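# Insert the piston rod-first into the cylinder

## Task

Slide the piston into the cylinder with its rod leading, and keep pushing until the piston crown sits lower than the cylinder's upper rim.

## Robot and tools

Robot: two arms, left_arm and right_arm, each with six revolute joints and a two-finger parallel gripper. In the scene frame the origin is at table-top height, halfway between the two nominal bases. +x points out over the table, +z points up, and left_arm is on the +y side. These are not image sides. Calibrated bases: left_arm at (-0.001, +0.320, +0.037) m, right_arm at (+0.017, -0.300, +0.045) m. Both are turned only slightly about z. A camera stand is behind the arms.

Joint order. Each arm's block in a command row, and in every per-joint list of a result, uses this sequence: waist (joint1), elbow (joint3), wrist pitch (joint4), shoulder (joint2), wrist roll (joint6), wrist yaw (joint5), then the gripper. Stated ranges in radians: waist -2.618 to 3.054, shoulder 0.000 to 3.142, elbow 0.000 to 3.142, wrist pitch -1.571 to 1.571, wrist yaw -1.571 to 1.571, wrist roll -2.094 to 2.094. A joint's true end may differ from these by up to 0.059 rad. A call is refused if a target goes more than 0.059 rad beyond a stated end and is also further out than the joint's last reading. The line "joint sent to its limit" means a target was clipped at the real end.

A row is one list of 14 plain numbers covering both arms: left_arm's 6 joint angles and its opening, then right_arm's 6 joint angles and its opening. Joint values are absolute target angles in radians, not offsets. The opening runs from -1 (closed) to +1 (fully open, pad gap 0.094 m). Always fill in both arms. To keep an arm or a gripper still, resend its current "Joint targets" angles and its current tool command. A 0 in the opening slot is a real half-open command.

execute_actions(actions, cameras): actions is a list of actions. Each action is a table of up to 15 rows, and each row is one 1/30 s control step. A short table repeats its last row until 15 steps are done. Per step, each joint's target is kept within 0.339 rad of its measured angle for waist, shoulder and elbow, and within 2.2 rad for the three wrist joints. If the targets would put a gripper more than 200 mm from where it now is, that arm's targets are scaled back. Large moves therefore need several actions. An empty list returns state plus all camera images. cameras is a list of names (cam_head_left, cam_head_right, cam_left_wrist, cam_right_wrist), or ["all"], or [].

move(target, speed, blend, opening_speed, grip_force, blocking, cameras): drives all joints together along interpolated paths to absolute joint targets. target is one 14-number row or a list of up to 15 such rows. speed is the peak speed of the joint with the farthest to go, in rad/s, 0.01 to 12.57, default 0.5. It can be one number or one per target. blend (rad) rounds off the corners at intermediate targets; 0 means stop at each one. opening_speed sets how fast the opening command changes, in units per second on the -1..+1 scale, minimum 0.2. Use it for gentle closing. grip_force is the per-pad force limit in newtons, 10 to 50. It is one number or one per arm, and it stays set until changed. Lower force makes closing slower. blocking=false returns after about 0.5 s while motion continues, and a new move replaces the running one. Paths do not avoid obstacles or the other arm. Faster motion and targets set deeper past a contact both hit harder. The result adds a "move:" line: done, off_target (at rest but more than 0.035 rad from target), moving, held, or fault, plus limits=held if steps were withheld.

wait(seconds 0 to 10) lets the scene run with the last commands held. stop brakes a running move. zoom_image(camera, region [x0,y0,x1,y1] in pixels, at most 504x504) enlarges part of that camera's newest image. read_manual only returns licence text. finished_scene(scene) ends the scene permanently; call it only after the piston is seated and stable.

Results. end_effector_position (m) and end_effector_quat_wxyz are in the scene frame. They give the point between the finger pads, about 1 cm behind the tips, and may be off by a few cm. The fingers point along the gripper's +z axis and close along its y axis. Joint positions are in rad, with the pad gap in m last. Joint velocities are in rad/s and m/s; "within noise" means that arm is still. "Joint targets" shows what the joints are being driven toward now. grip_measured is the opening on the command scale. On a firmly held hard part it reads slightly narrower than the part. To grip, command a value well below the touch reading. To release, command well above grip_measured. Joint torques are total drive output in N m, in joint order, and are noisy. "joint command not followed" means the clearance check altered some steps. MOTOR HOT appears at 75 °C. At 90 °C the arm folds and goes idle, and by 100 °C it collapses. Avoid long stretched holds or pressing toward unreachable poses. Images are 896x504, with calibration given per camera. Wrist images can lag while the arm moves.

Avoid: dropping the piston or letting it fall far, releasing it while it is moving, anything leaving the table, slamming into the table or fixtures, hard presses between the two arms (including one gripper closing on the other's fingers), strain on the camera cables, and arm stops or faults. Loose objects may get pushed now and then. Smooth, low-effort motion is preferred.

Each tool is called in YAML: its name, and indented under it one key for each argument.

## Session

execute_actions:
  actions: []

Scene clock: 0.00 s.
left_arm: end_effector_position=(+0.3851, +0.3316, +0.1228) grip_measured=+1.000 end_effector_quat_wxyz=(+0.538, -0.023, +0.841, -0.056) | right_arm: end_effector_position=(+0.4177, -0.3083, +0.1475) grip_measured=+1.000 end_effector_quat_wxyz=(+0.589, +0.012, +0.808, -0.003)
Joint names: [waist, elbow, wrist pitch, shoulder, wrist roll, wrist yaw]
Joint positions: left_arm=[0.111 0.379 0.665 1.479 -0.056 0.165 0.094] | right_arm=[0.004 0.366 0.866 1.543 0.009 -0.003 0.094]
Joint velocities: within noise
Joint torques (N m): no reading
Motor temperatures (°C): left_arm=[29 28 30 27 27 27 25] | right_arm=[30 31 29 28 28 29 28]
Heat: left arm: 30 °C; right arm: 31 °C.
Joint targets: left_arm=[0.111 0.388 0.667 1.470 -0.055 0.167] | right_arm=[0.004 0.374 0.870 1.536 0.008 -0.003]
Tool commands: left_gripper/opening=+1.0 right_gripper/opening=+1.0

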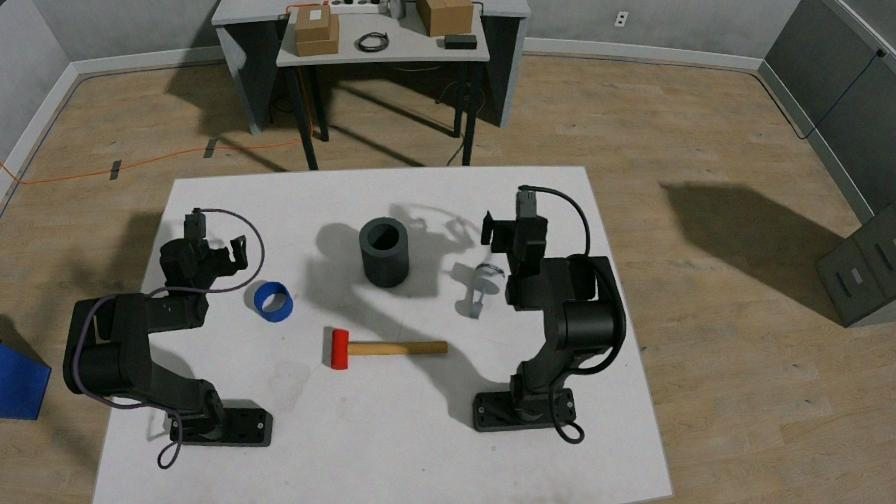

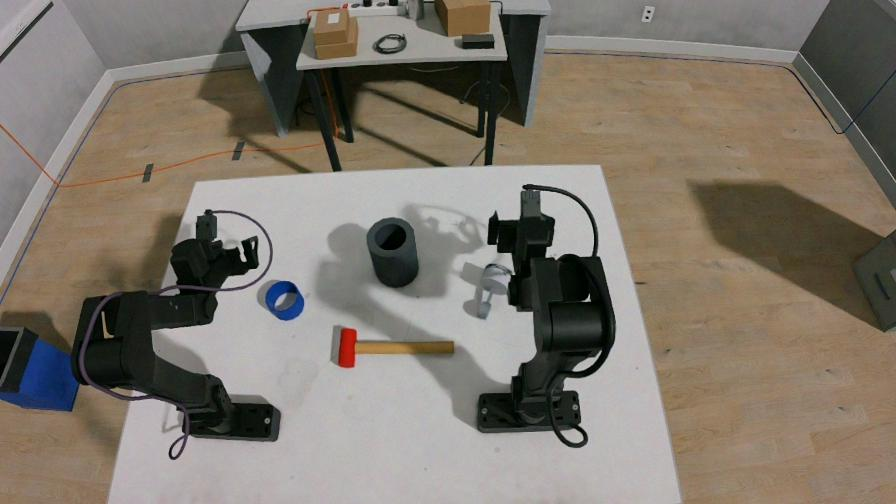

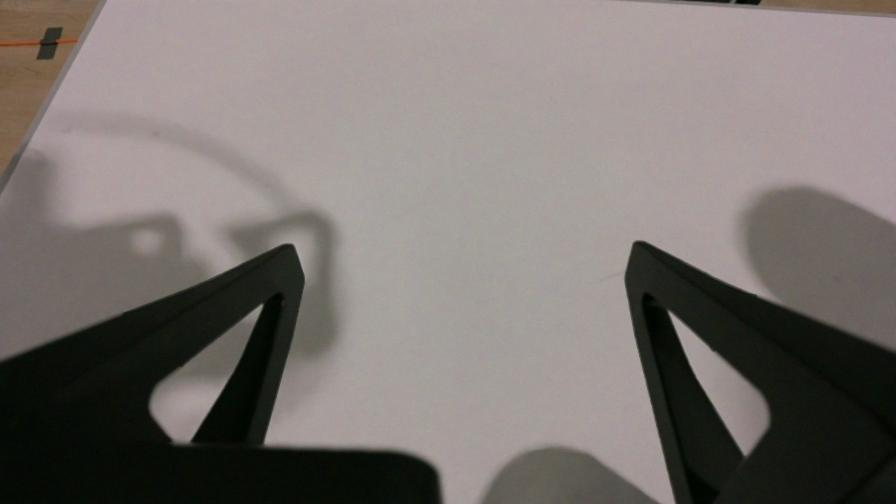

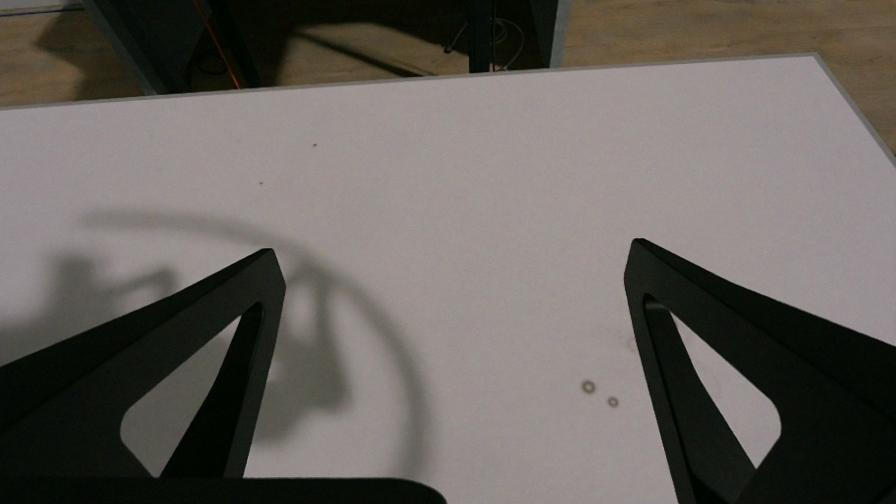

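zoom_image:
  camera: "cam_head_left"
  region: [330, 190, 530, 340]

zoom_image:
  camera: "cam_head_right"
  region: [340, 190, 540, 340]

Scaled by 2.520 from the camera's 896x504 image, which has a finer 1280x720 frame.

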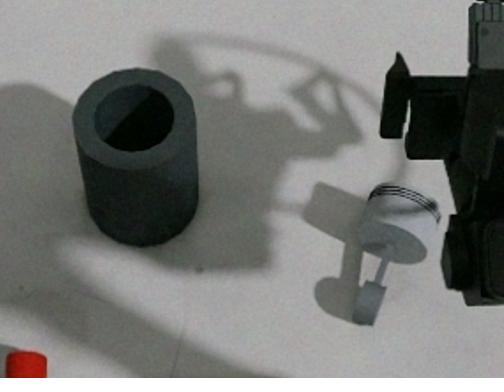

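Scaled by 2.520 from the camera's 896x504 image, which has a finer 1280x720 frame.

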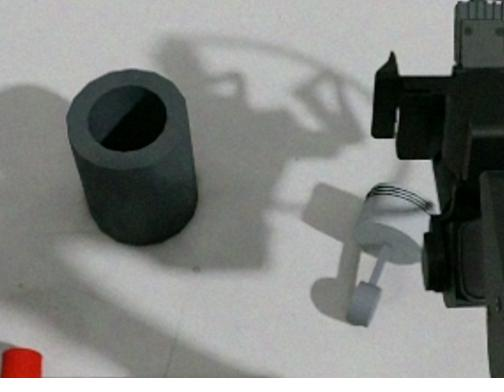

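move:
  target: [-0.771, 0.206, 1.296, 1.302, 0.0, 0.0, 1.0, 0.14, 0.894, -0.86, 0.934, 0.0, 0.0, 1.0]
  speed: 1.0
  cameras: ["all"]

Scene clock: 26.03 s.
left_arm: end_effector_position=(+0.2603, +0.0635, +0.2603) grip_measured=+1.000 end_effector_quat_wxyz=(+0.705, +0.246, +0.598, -0.293) | right_arm: end_effector_position=(+0.2775, -0.2712, +0.2152) grip_measured=+1.000 end_effector_quat_wxyz=(+0.310, -0.049, +0.949, +0.018)
Joint names: [waist, elbow, wrist pitch, shoulder, wrist roll, wrist yaw]
Joint positions: left_arm=[-0.766 0.217 1.273 1.325 -0.006 0.012 0.094] | right_arm=[0.134 0.863 -0.858 0.944 0.003 -0.003 0.094]
Joint torques (N m): left_arm=[-0.5 4.66 1.56 -4.23 0.07 -0.15] | right_arm=[0.61 8.28 1.28 -2.19 -0.02 0.01]
Heat: left arm: 33 °C; right arm: 32 °C.
Joint targets: left_arm=[-0.771 0.206 1.296 1.302 0.000 0.000] | right_arm=[0.140 0.894 -0.860 0.934 0.000 0.000]
move: done
camera_calibration:
cam_left_wrist: T_world_to_cam=[[-0.671104, -0.739827, -0.0477091, 0.235467], [-0.329767, 0.355532, -0.874557, 0.296905], [0.663983, -0.571186, -0.48257, 0.110061], [0, 0, 0, 1]] pos_world=[0.182854, 0.131511, 0.324006]
cam_right_wrist: T_world_to_cam=[[0.0930299, -0.994122, -0.0553728, -0.283746], [-0.994541, -0.0954212, 0.0422276, 0.248873], [-0.0472631, 0.0511421, -0.997572, 0.365402], [0, 0, 0, 1]] pos_world=[0.291182, -0.277018, 0.338294]

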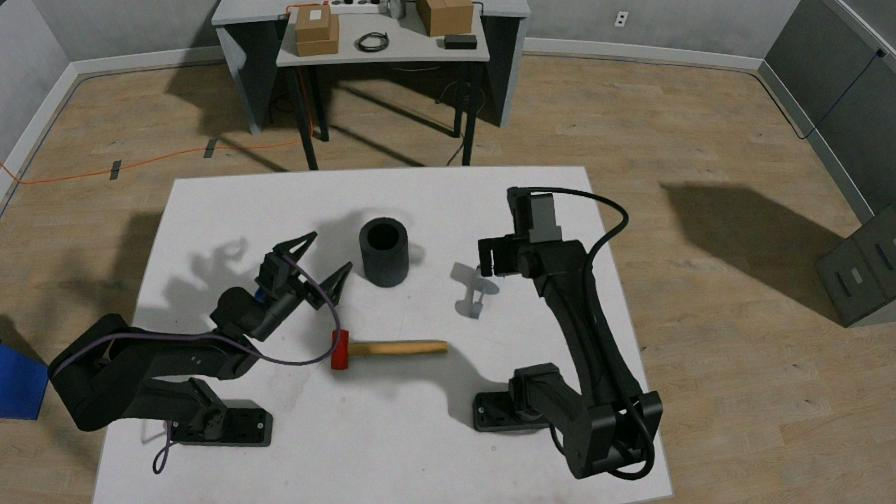

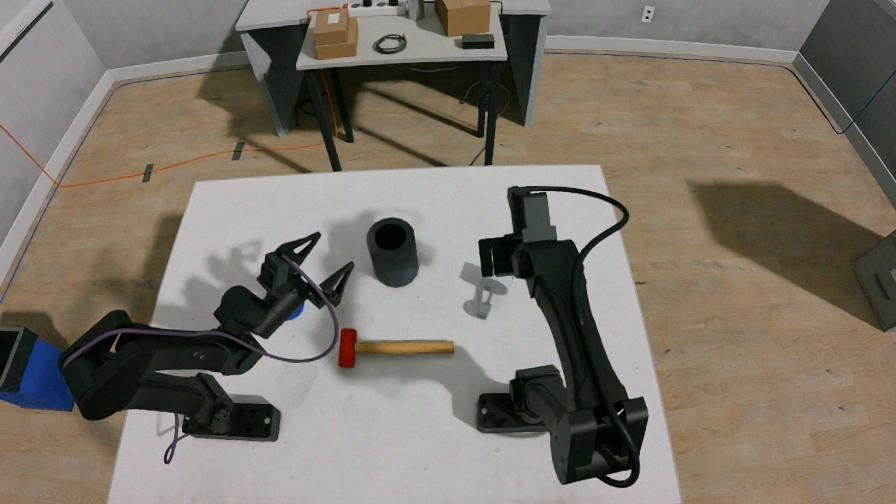

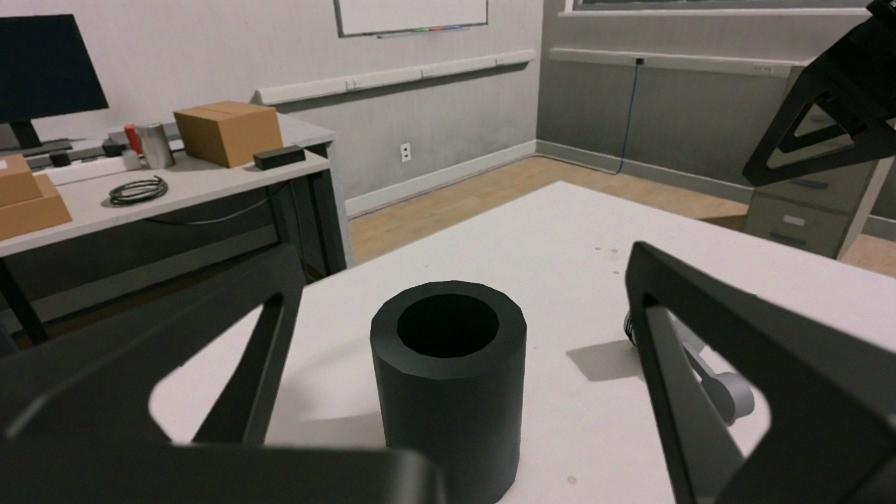

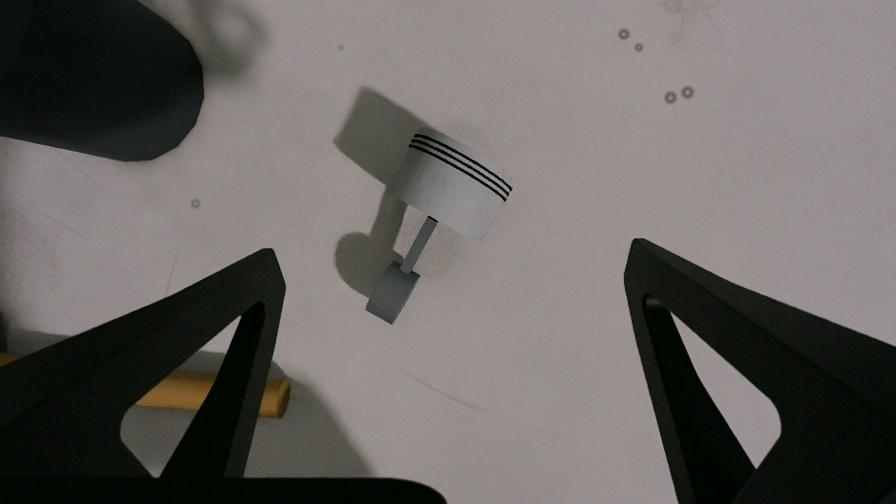

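zoom_image:
  camera: "cam_right_wrist"
  region: [320, 80, 540, 340]

zoom_image:
  camera: "cam_left_wrist"
  region: [540, 260, 800, 460]

zoom_image:
  camera: "cam_head_right"
  region: [440, 250, 540, 330]

Scaled by 1.938 from the camera's 896x504 image, which has a finer 1280x720 frame.

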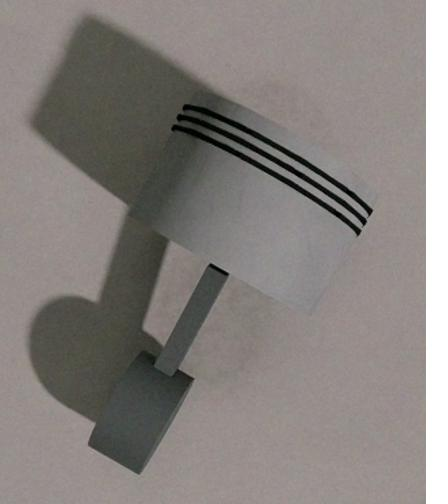

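Scaled by 1.938 from the camera's 896x504 image, which has a finer 1280x720 frame.

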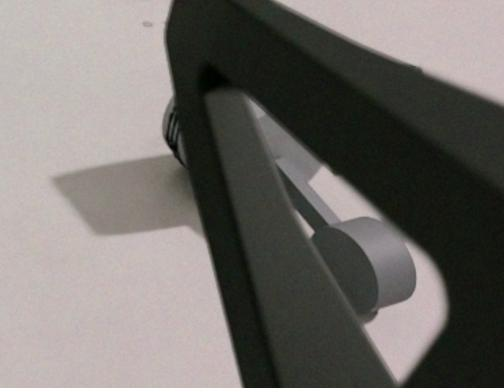

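Scaled by 5.040 from the camera's 896x504 image, which has a finer 1280x720 frame.

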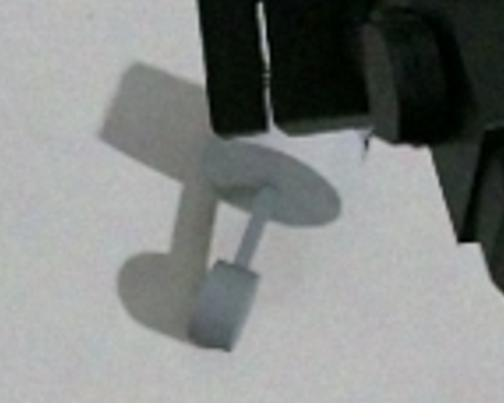

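zoom_image:
  camera: "cam_head_right"
  region: [440, 170, 640, 300]

zoom_image:
  camera: "cam_head_left"
  region: [340, 190, 540, 320]

zoom_image:
  camera: "cam_left_wrist"
  region: [330, 250, 580, 504]

Scaled by 2.520 from the camera's 896x504 image, which has a finer 1280x720 frame.

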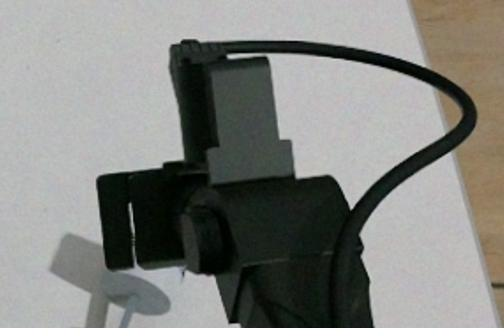

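Scaled by 2.520 from the camera's 896x504 image, which has a finer 1280x720 frame.

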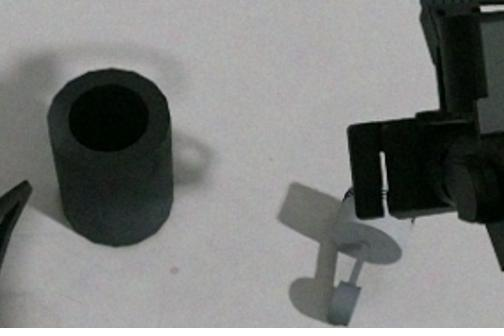

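Scaled by 1.984 from the camera's 896x504 image, which has a finer 1280x720 frame.

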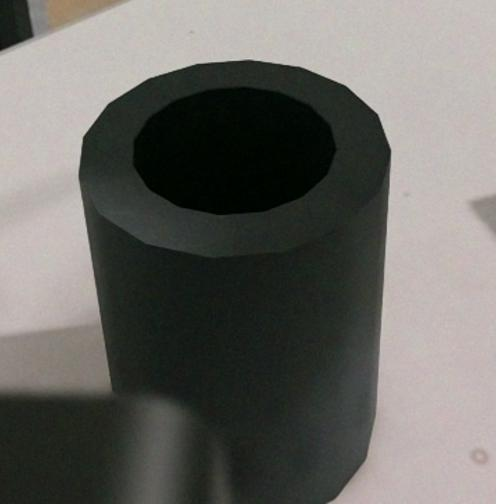

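move:
  target: [-0.771, 0.206, 1.296, 1.302, 0.0, 0.0, 1.0, 0.0305, 1.7209, -1.521, 2.1705, 0.3992, -0.1793, 1.0]
  speed: 0.9
  cameras: ["cam_head_left", "cam_head_right", "cam_right_wrist", "cam_left_wrist"]

Scene clock: 52.93 s.
left_arm: end_effector_position=(+0.2603, +0.0635, +0.2603) grip_measured=+1.000 end_effector_quat_wxyz=(+0.705, +0.246, +0.598, -0.293) | right_arm: end_effector_position=(+0.3305, -0.2664, +0.0972) grip_measured=+1.000 end_effector_quat_wxyz=(-0.217, +0.202, +0.954, +0.041)
Joint names: [waist, elbow, wrist pitch, shoulder, wrist roll, wrist yaw]
Joint positions: left_arm=[-0.766 0.217 1.273 1.325 -0.006 0.012 0.094] | right_arm=[0.036 1.694 -1.512 2.166 0.389 -0.17 0.094]
Joint torques (N m): left_arm=[-0.5 4.66 1.56 -4.22 0.07 -0.15] | right_arm=[-0.43 6.52 -0.77 -10.15 0.11 -0.17]
Motor temperatures (°C): left_arm=[29 29 36 28 27 27 25] | right_arm=[30 32 32 29 28 29 28]
Heat: left arm: 36 °C; right arm: 32 °C.
Joint targets: left_arm=[-0.771 0.206 1.296 1.302 0.000 0.000] | right_arm=[0.031 1.721 -1.521 2.171 0.399 -0.179]
move: done
camera_calibration:
cam_left_wrist: T_world_to_cam=[[-0.671104, -0.739827, -0.0477091, 0.235467], [-0.329767, 0.355532, -0.874557, 0.296905], [0.663983, -0.571186, -0.48257, 0.110061], [0, 0, 0, 1]] pos_world=[0.182854, 0.131511, 0.324006]
cam_right_wrist: T_world_to_cam=[[-0.448966, -0.89353, -0.00578068, -0.0892947], [-0.392715, 0.191505, 0.8995, 0.10111], [-0.802624, 0.406115, -0.436882, 0.539645], [0, 0, 0, 1]] pos_world=[0.432749, -0.318308, 0.144296]

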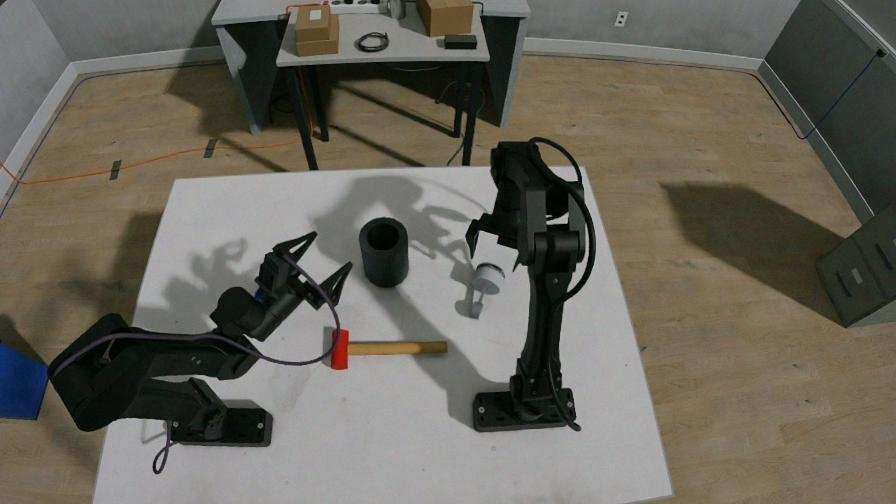

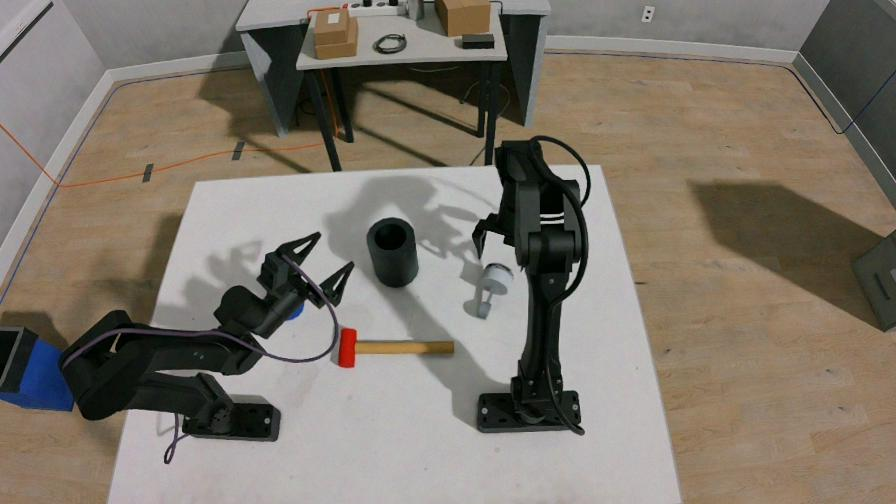

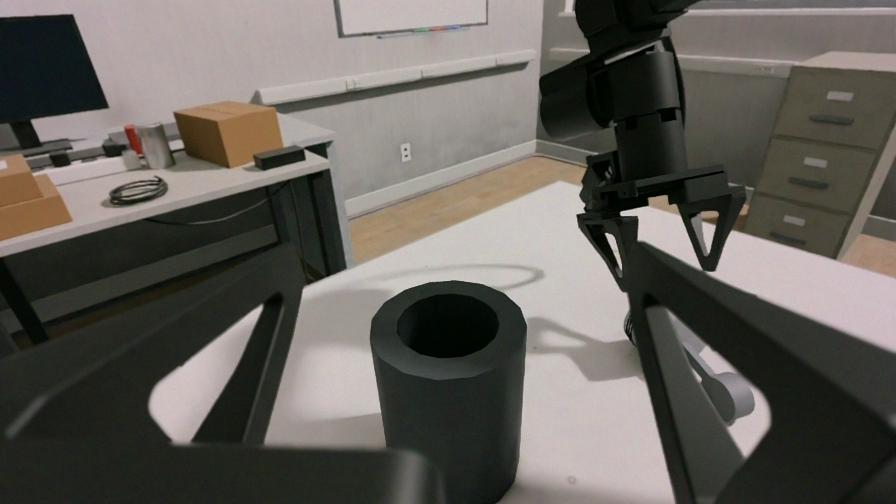

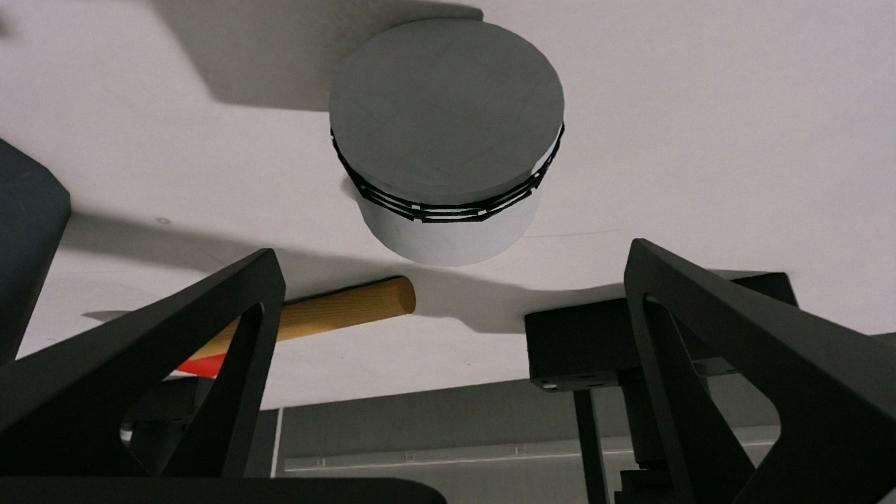

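move:
  target: [-0.771, 0.206, 1.296, 1.302, 0.0, 0.0, 1.0, 0.0244, 1.6416, -1.3563, 2.2579, 0.3884, -0.1748, 1.0]
  speed: 0.25
  cameras: ["cam_right_wrist", "cam_left_wrist"]

Scene clock: 58.10 s.
left_arm: end_effector_position=(+0.2603, +0.0635, +0.2603) grip_measured=+1.000 end_effector_quat_wxyz=(+0.705, +0.246, +0.598, -0.293) | right_arm: end_effector_position=(+0.3438, -0.2676, +0.0526) grip_measured=+1.000 end_effector_quat_wxyz=(-0.206, +0.203, +0.956, +0.044)
Joint names: [waist, elbow, wrist pitch, shoulder, wrist roll, wrist yaw]
Joint positions: left_arm=[-0.766 0.217 1.273 1.325 -0.006 0.012 0.094] | right_arm=[0.031 1.65 -1.365 2.246 0.389 -0.171 0.094]
Joint torques (N m): left_arm=[-0.49 4.66 1.56 -4.23 0.07 -0.15] | right_arm=[-0.65 3.69 -0.54 -10.03 0 -0.13]
Heat: left arm: 36 °C; right arm: 32 °C.
Joint targets: left_arm=[-0.771 0.206 1.296 1.302 0.000 0.000] | right_arm=[0.024 1.642 -1.356 2.258 0.389 -0.175]
move: done
camera_calibration:
cam_left_wrist: T_world_to_cam=[[-0.671104, -0.739827, -0.0477091, 0.235467], [-0.329767, 0.355532, -0.874557, 0.296905], [0.663983, -0.571186, -0.48257, 0.110061], [0, 0, 0, 1]] pos_world=[0.182854, 0.131511, 0.324006]
cam_right_wrist: T_world_to_cam=[[-0.452299, -0.891713, -0.0165539, -0.0824481], [-0.412198, 0.192546, 0.890516, 0.154209], [-0.790897, 0.409603, -0.45465, 0.529065], [0, 0, 0, 1]] pos_world=[0.444709, -0.319919, 0.101849]
Images, in order (width x height): cam_left_wrist 896x504, cam_right_wrist 896x504.

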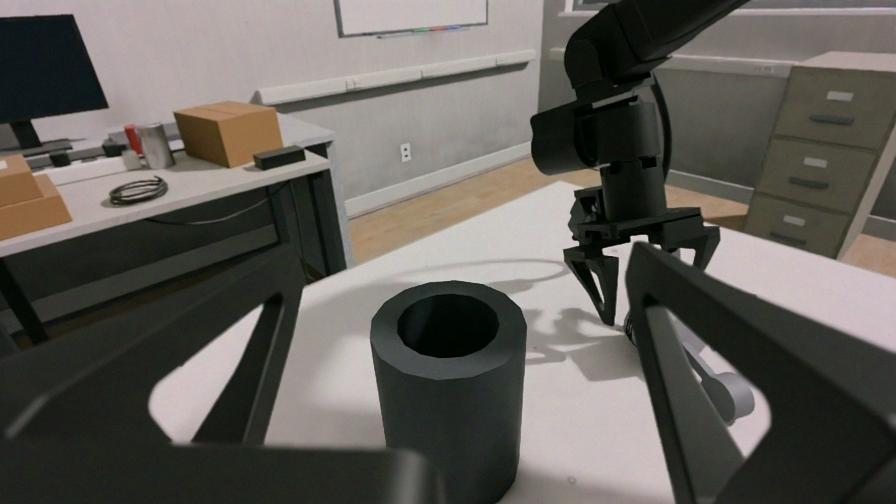

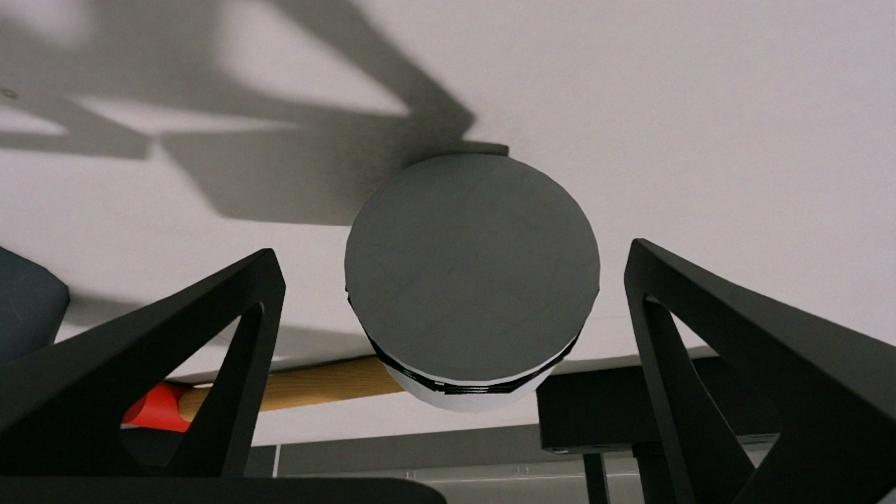

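move:
  target: [-0.771, 0.206, 1.296, 1.302, 0.0, 0.0, 1.0, 0.0135, 1.584, -1.314, 2.229, 0.3884, -0.1748, 1.0]
  speed: 0.2
  cameras: ["cam_right_wrist", "cam_left_wrist"]

Scene clock: 65.43 s.
left_arm: end_effector_position=(+0.2603, +0.0635, +0.2603) grip_measured=+1.000 end_effector_quat_wxyz=(+0.705, +0.246, +0.598, -0.293) | right_arm: end_effector_position=(+0.3356, -0.2714, +0.0408) grip_measured=+1.000 end_effector_quat_wxyz=(-0.212, +0.209, +0.954, +0.044)
Joint names: [waist, elbow, wrist pitch, shoulder, wrist roll, wrist yaw]
Joint positions: left_arm=[-0.766 0.217 1.273 1.325 -0.006 0.012 0.094] | right_arm=[0.02 1.594 -1.323 2.246 0.388 -0.171 0.094]
Joint torques (N m): left_arm=[-0.49 4.67 1.56 -4.22 0.07 -0.16] | right_arm=[-0.61 3.49 -0.51 -12.49 0 -0.12]
Heat: left arm: 37 °C; right arm: 32 °C.
Joint targets: left_arm=[-0.771 0.206 1.296 1.302 0.000 0.000] | right_arm=[0.013 1.584 -1.314 2.229 0.388 -0.175]
move: done
camera_calibration:
cam_left_wrist: T_world_to_cam=[[-0.671104, -0.739827, -0.0477091, 0.235467], [-0.329767, 0.355532, -0.874557, 0.296905], [0.663983, -0.571186, -0.48257, 0.110061], [0, 0, 0, 1]] pos_world=[0.182854, 0.131511, 0.324006]
cam_right_wrist: T_world_to_cam=[[-0.462667, -0.886473, -0.0101945, -0.085109], [-0.397401, 0.197105, 0.896227, 0.158081], [-0.792472, 0.418706, -0.443479, 0.521466], [0, 0, 0, 1]] pos_world=[0.436692, -0.324946, 0.0887154]
Images, in order (width x height): cam_left_wrist 896x504, cam_right_wrist 896x504.

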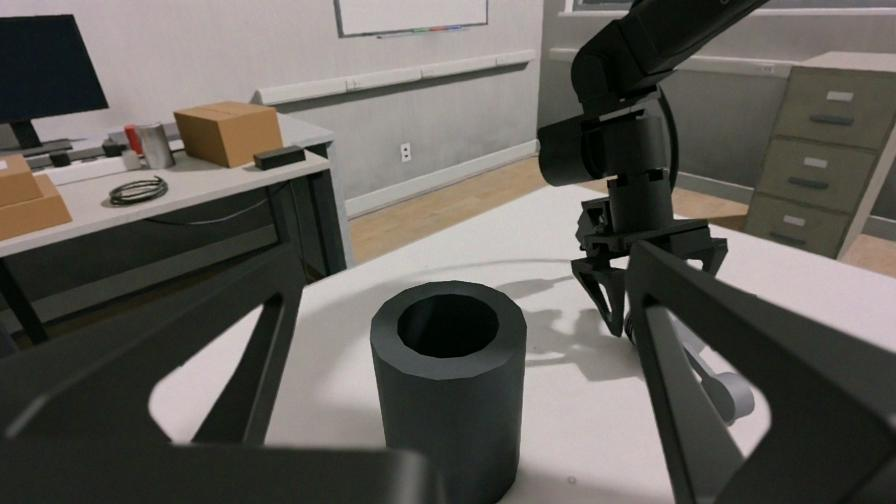

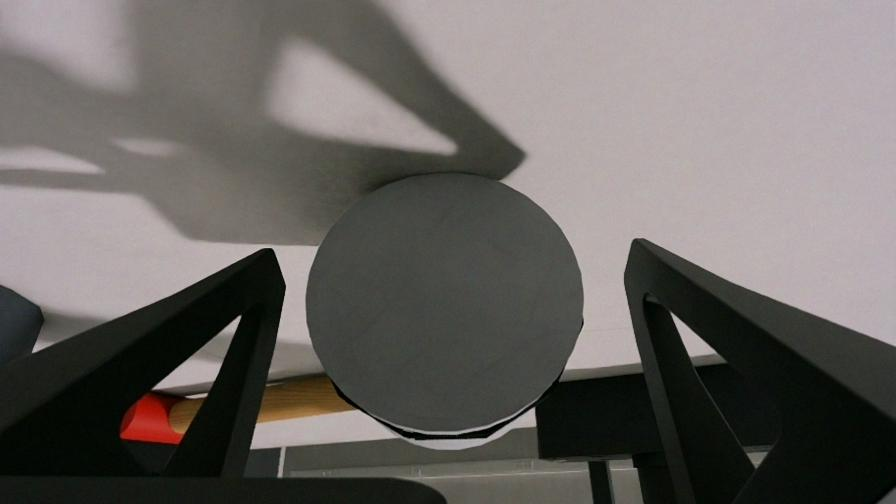

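zoom_image:
  camera: "cam_right_wrist"
  region: [270, 150, 650, 470]

Scaled by 1.326 from the camera's 896x504 image, which has a finer 1280x720 frame.

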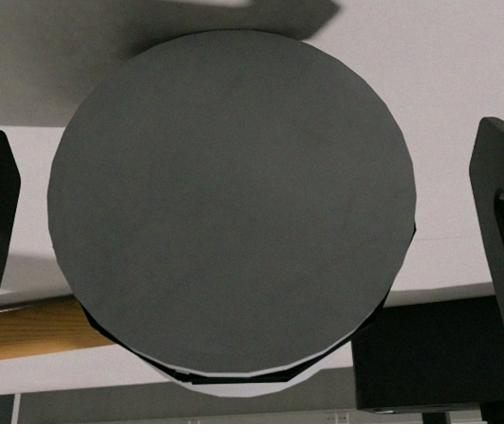

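move:
  target: [-0.771, 0.206, 1.296, 1.302, 0.0, 0.0, 1.0, 0.009, 1.636, -1.345, 2.268, 0.3884, -0.1748, 1.0]
  speed: 0.2
  cameras: ["cam_right_wrist"]

Scene clock: 74.07 s.
left_arm: end_effector_position=(+0.2603, +0.0635, +0.2603) grip_measured=+1.000 end_effector_quat_wxyz=(+0.705, +0.246, +0.598, -0.293) | right_arm: end_effector_position=(+0.3375, -0.2727, +0.0427) grip_measured=+1.000 end_effector_quat_wxyz=(-0.213, +0.211, +0.953, +0.045)
Joint names: [waist, elbow, wrist pitch, shoulder, wrist roll, wrist yaw]
Joint positions: left_arm=[-0.766 0.217 1.273 1.325 -0.006 0.012 0.094] | right_arm=[0.015 1.61 -1.336 2.251 0.388 -0.171 0.094]
Joint torques (N m): left_arm=[-0.5 4.66 1.56 -4.23 0.07 -0.15] | right_arm=[-0.61 6.23 -0.73 -9.46 0.01 -0.13]
Heat: left arm: 37 °C; right arm: 32 °C.
Joint targets: left_arm=[-0.771 0.206 1.296 1.302 0.000 0.000] | right_arm=[0.009 1.636 -1.345 2.268 0.388 -0.175]
move: done
camera_calibration:
cam_right_wrist: T_world_to_cam=[[-0.466401, -0.884522, -0.00957001, -0.0836967], [-0.395216, 0.198691, 0.896842, 0.157094], [-0.791375, 0.42207, -0.442247, 0.524822], [0, 0, 0, 1]] pos_world=[0.438381, -0.326757, 0.0904115]
Images, in order (width x height): cam_right_wrist 896x504.

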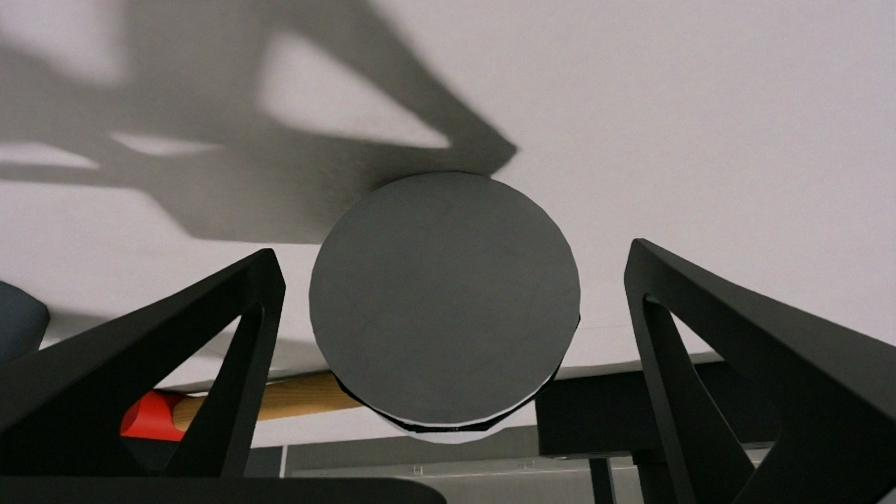

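move:
  target: [-0.771, 0.206, 1.296, 1.302, 0.0, 0.0, 1.0, 0.009, 1.636, -1.345, 2.268, 0.3884, -0.1748, 0.34]
  speed: 0.2
  opening_speed: 0.5
  cameras: ["cam_right_wrist"]

Scene clock: 76.90 s.
left_arm: end_effector_position=(+0.2603, +0.0635, +0.2603) grip_measured=+1.000 end_effector_quat_wxyz=(+0.705, +0.246, +0.598, -0.293) | right_arm: end_effector_position=(+0.3373, -0.2725, +0.0428) grip_measured=+0.452 end_effector_quat_wxyz=(-0.213, +0.211, +0.953, +0.045)
Joint names: [waist, elbow, wrist pitch, shoulder, wrist roll, wrist yaw]
Joint positions: left_arm=[-0.766 0.217 1.273 1.325 -0.006 0.012 0.094] | right_arm=[0.015 1.61 -1.337 2.251 0.388 -0.172 0.068]
Joint torques (N m): left_arm=[-0.5 4.66 1.56 -4.22 0.07 -0.16] | right_arm=[-0.68 6.17 -0.74 -9.51 0.02 -0.12]
Heat: left arm: 37 °C; right arm: 32 °C.
Joint targets: left_arm=[-0.771 0.206 1.296 1.302 0.000 0.000] | right_arm=[0.009 1.636 -1.345 2.268 0.388 -0.175]
move: done
camera_calibration:
cam_right_wrist: T_world_to_cam=[[-0.466534, -0.884444, -0.0102649, -0.0834215], [-0.394535, 0.197698, 0.897362, 0.15635], [-0.791637, 0.422699, -0.441177, 0.52488], [0, 0, 0, 1]] pos_world=[0.438281, -0.326558, 0.0904062]
Images, in order (width x height): cam_right_wrist 896x504.

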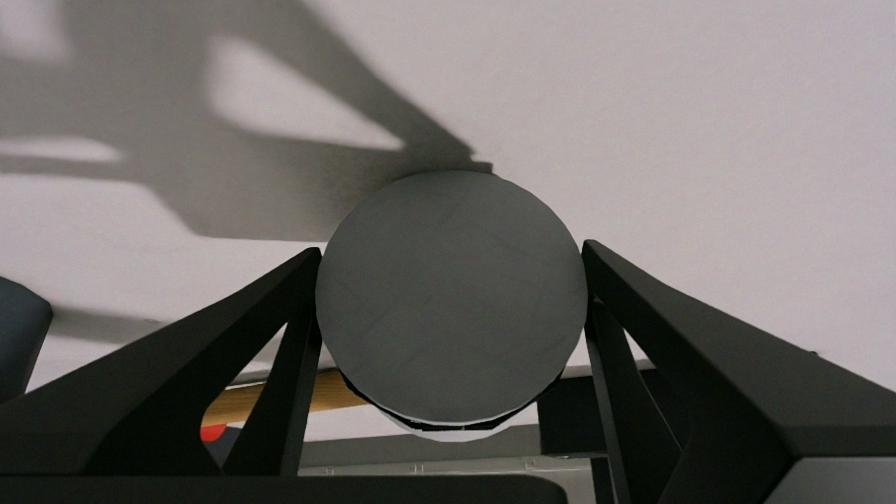

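move:
  target: [-0.771, 0.206, 1.296, 1.302, 0.0, 0.0, 1.0, 0.012, 1.7209, -1.521, 2.1705, 0.3884, -0.1748, 0.34]
  speed: 0.25
  cameras: ["cam_right_wrist", "cam_left_wrist"]

Scene clock: 83.57 s.
left_arm: end_effector_position=(+0.2603, +0.0635, +0.2603) grip_measured=+1.000 end_effector_quat_wxyz=(+0.705, +0.246, +0.598, -0.293) | right_arm: end_effector_position=(+0.3363, -0.2726, +0.0784) grip_measured=+0.452 end_effector_quat_wxyz=(-0.221, +0.211, +0.951, +0.043)
Joint names: [waist, elbow, wrist pitch, shoulder, wrist roll, wrist yaw]
Joint positions: left_arm=[-0.766 0.217 1.273 1.325 -0.006 0.012 0.094] | right_arm=[0.015 1.692 -1.47 2.215 0.388 -0.172 0.068]
Joint torques (N m): left_arm=[-0.5 4.66 1.56 -4.22 0.07 -0.15] | right_arm=[-0.29 6.53 -1.25 -15.04 0.01 -0.11]
Heat: left arm: 38 °C; right arm: 32 °C.
Joint targets: left_arm=[-0.771 0.206 1.296 1.302 0.000 0.000] | right_arm=[0.012 1.721 -1.521 2.171 0.388 -0.175]
move: off_target (right_arm); right_arm: the wrist pitch is farthest, 0.051 rad from its target
camera_calibration:
cam_left_wrist: T_world_to_cam=[[-0.671104, -0.739827, -0.0477091, 0.235467], [-0.329767, 0.355532, -0.874557, 0.296905], [0.663983, -0.571186, -0.48257, 0.110061], [0, 0, 0, 1]] pos_world=[0.182854, 0.131511, 0.324006]
cam_right_wrist: T_world_to_cam=[[-0.466445, -0.884545, -0.00309321, -0.0842553], [-0.380857, 0.197678, 0.903256, 0.11896], [-0.798359, 0.422497, -0.429092, 0.541102], [0, 0, 0, 1]] pos_world=[0.438, -0.326658, 0.12447]
Images, in order (width x height): cam_left_wrist 896x504, cam_right_wrist 896x504.

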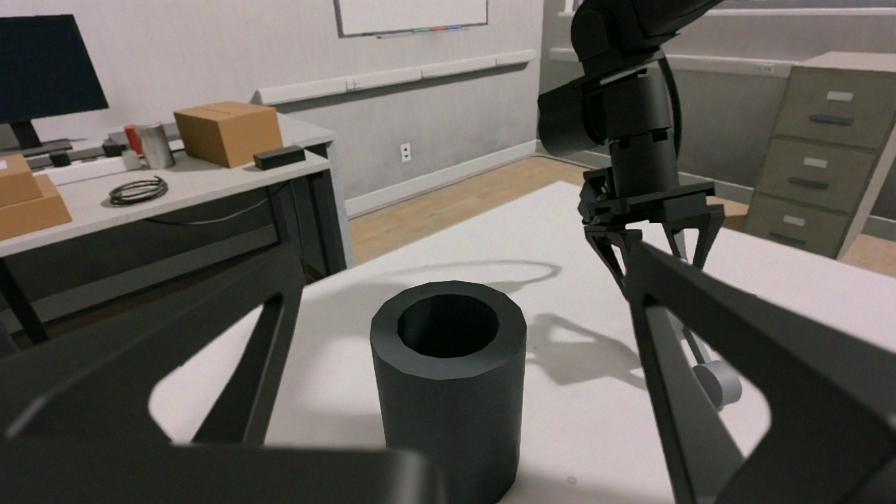

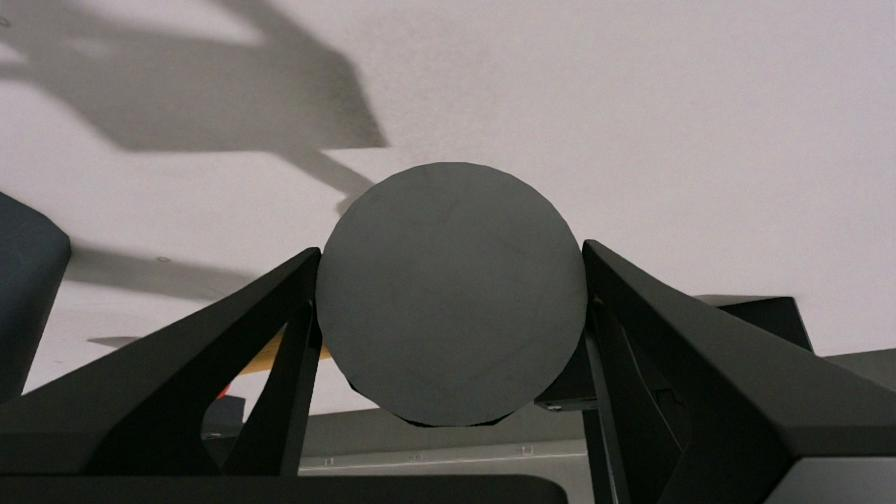

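wait:
  seconds: 0.1
  cameras: ["cam_right_wrist", "cam_left_wrist", "cam_head_right"]

Scene clock: 85.10 s.
left_arm: end_effector_position=(+0.2603, +0.0635, +0.2603) grip_measured=+1.000 end_effector_quat_wxyz=(+0.705, +0.246, +0.598, -0.293) | right_arm: end_effector_position=(+0.3363, -0.2726, +0.0784) grip_measured=+0.452 end_effector_quat_wxyz=(-0.221, +0.211, +0.951, +0.043)
Joint names: [waist, elbow, wrist pitch, shoulder, wrist roll, wrist yaw]
Joint positions: left_arm=[-0.766 0.217 1.273 1.325 -0.006 0.012 0.094] | right_arm=[0.015 1.692 -1.47 2.215 0.388 -0.172 0.068]
Joint torques (N m): left_arm=[-0.49 4.66 1.56 -4.22 0.07 -0.15] | right_arm=[-0.28 6.64 -1.29 -15.05 0.03 -0.12]
Heat: left arm: 38 °C; right arm: 32 °C.
Joint targets: left_arm=[-0.771 0.206 1.296 1.302 0.000 0.000] | right_arm=[0.012 1.721 -1.521 2.171 0.388 -0.175]
Tool commands: left_gripper/opening=+1.0 right_gripper/opening=+0.34
wait: 0.10 s; at rest from the start
camera_calibration:
cam_left_wrist: T_world_to_cam=[[-0.671104, -0.739827, -0.0477091, 0.235467], [-0.329767, 0.355532, -0.874557, 0.296905], [0.663983, -0.571186, -0.48257, 0.110061], [0, 0, 0, 1]] pos_world=[0.182854, 0.131511, 0.324006]
cam_right_wrist: T_world_to_cam=[[-0.466445, -0.884545, -0.00309321, -0.0842553], [-0.380857, 0.197678, 0.903256, 0.11896], [-0.798359, 0.422497, -0.429092, 0.541102], [0, 0, 0, 1]] pos_world=[0.438, -0.326658, 0.12447]
Images, in order (width x height): cam_head_right 896x504, cam_left_wrist 896x504, cam_right_wrist 896x504.

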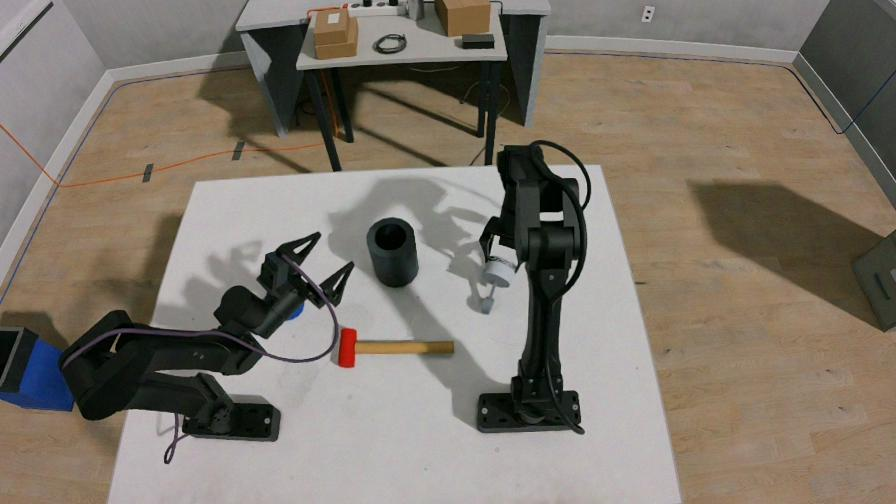

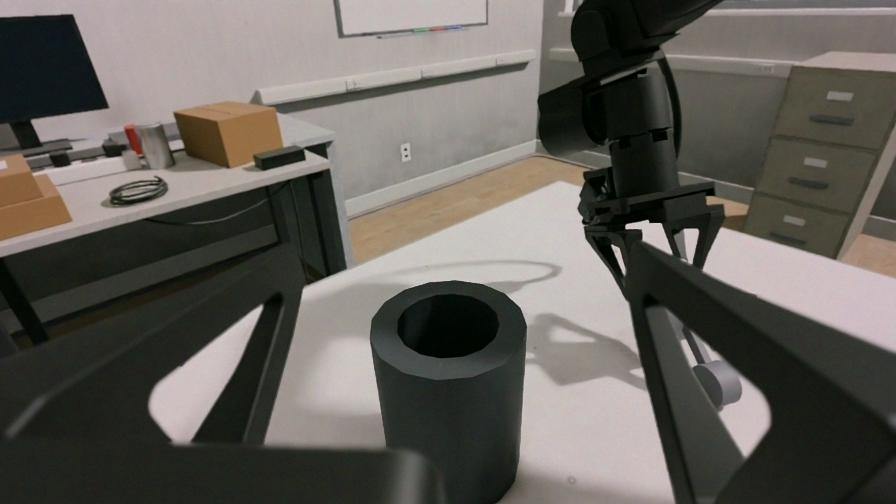

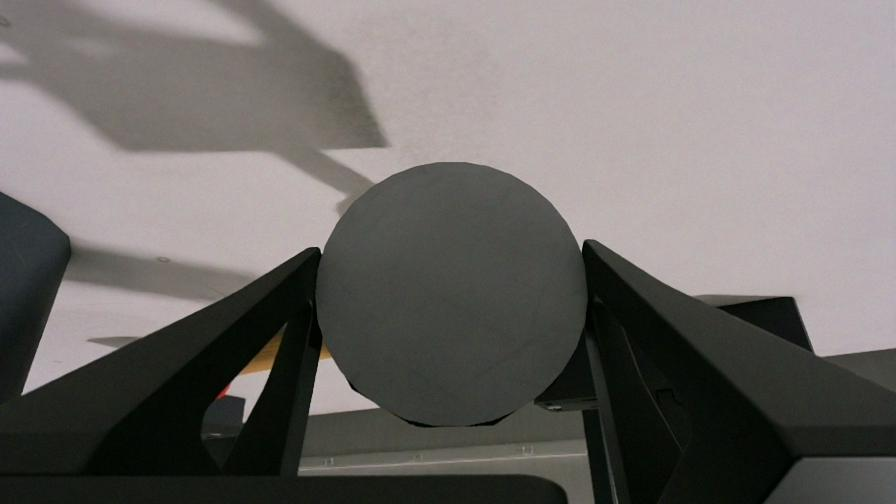

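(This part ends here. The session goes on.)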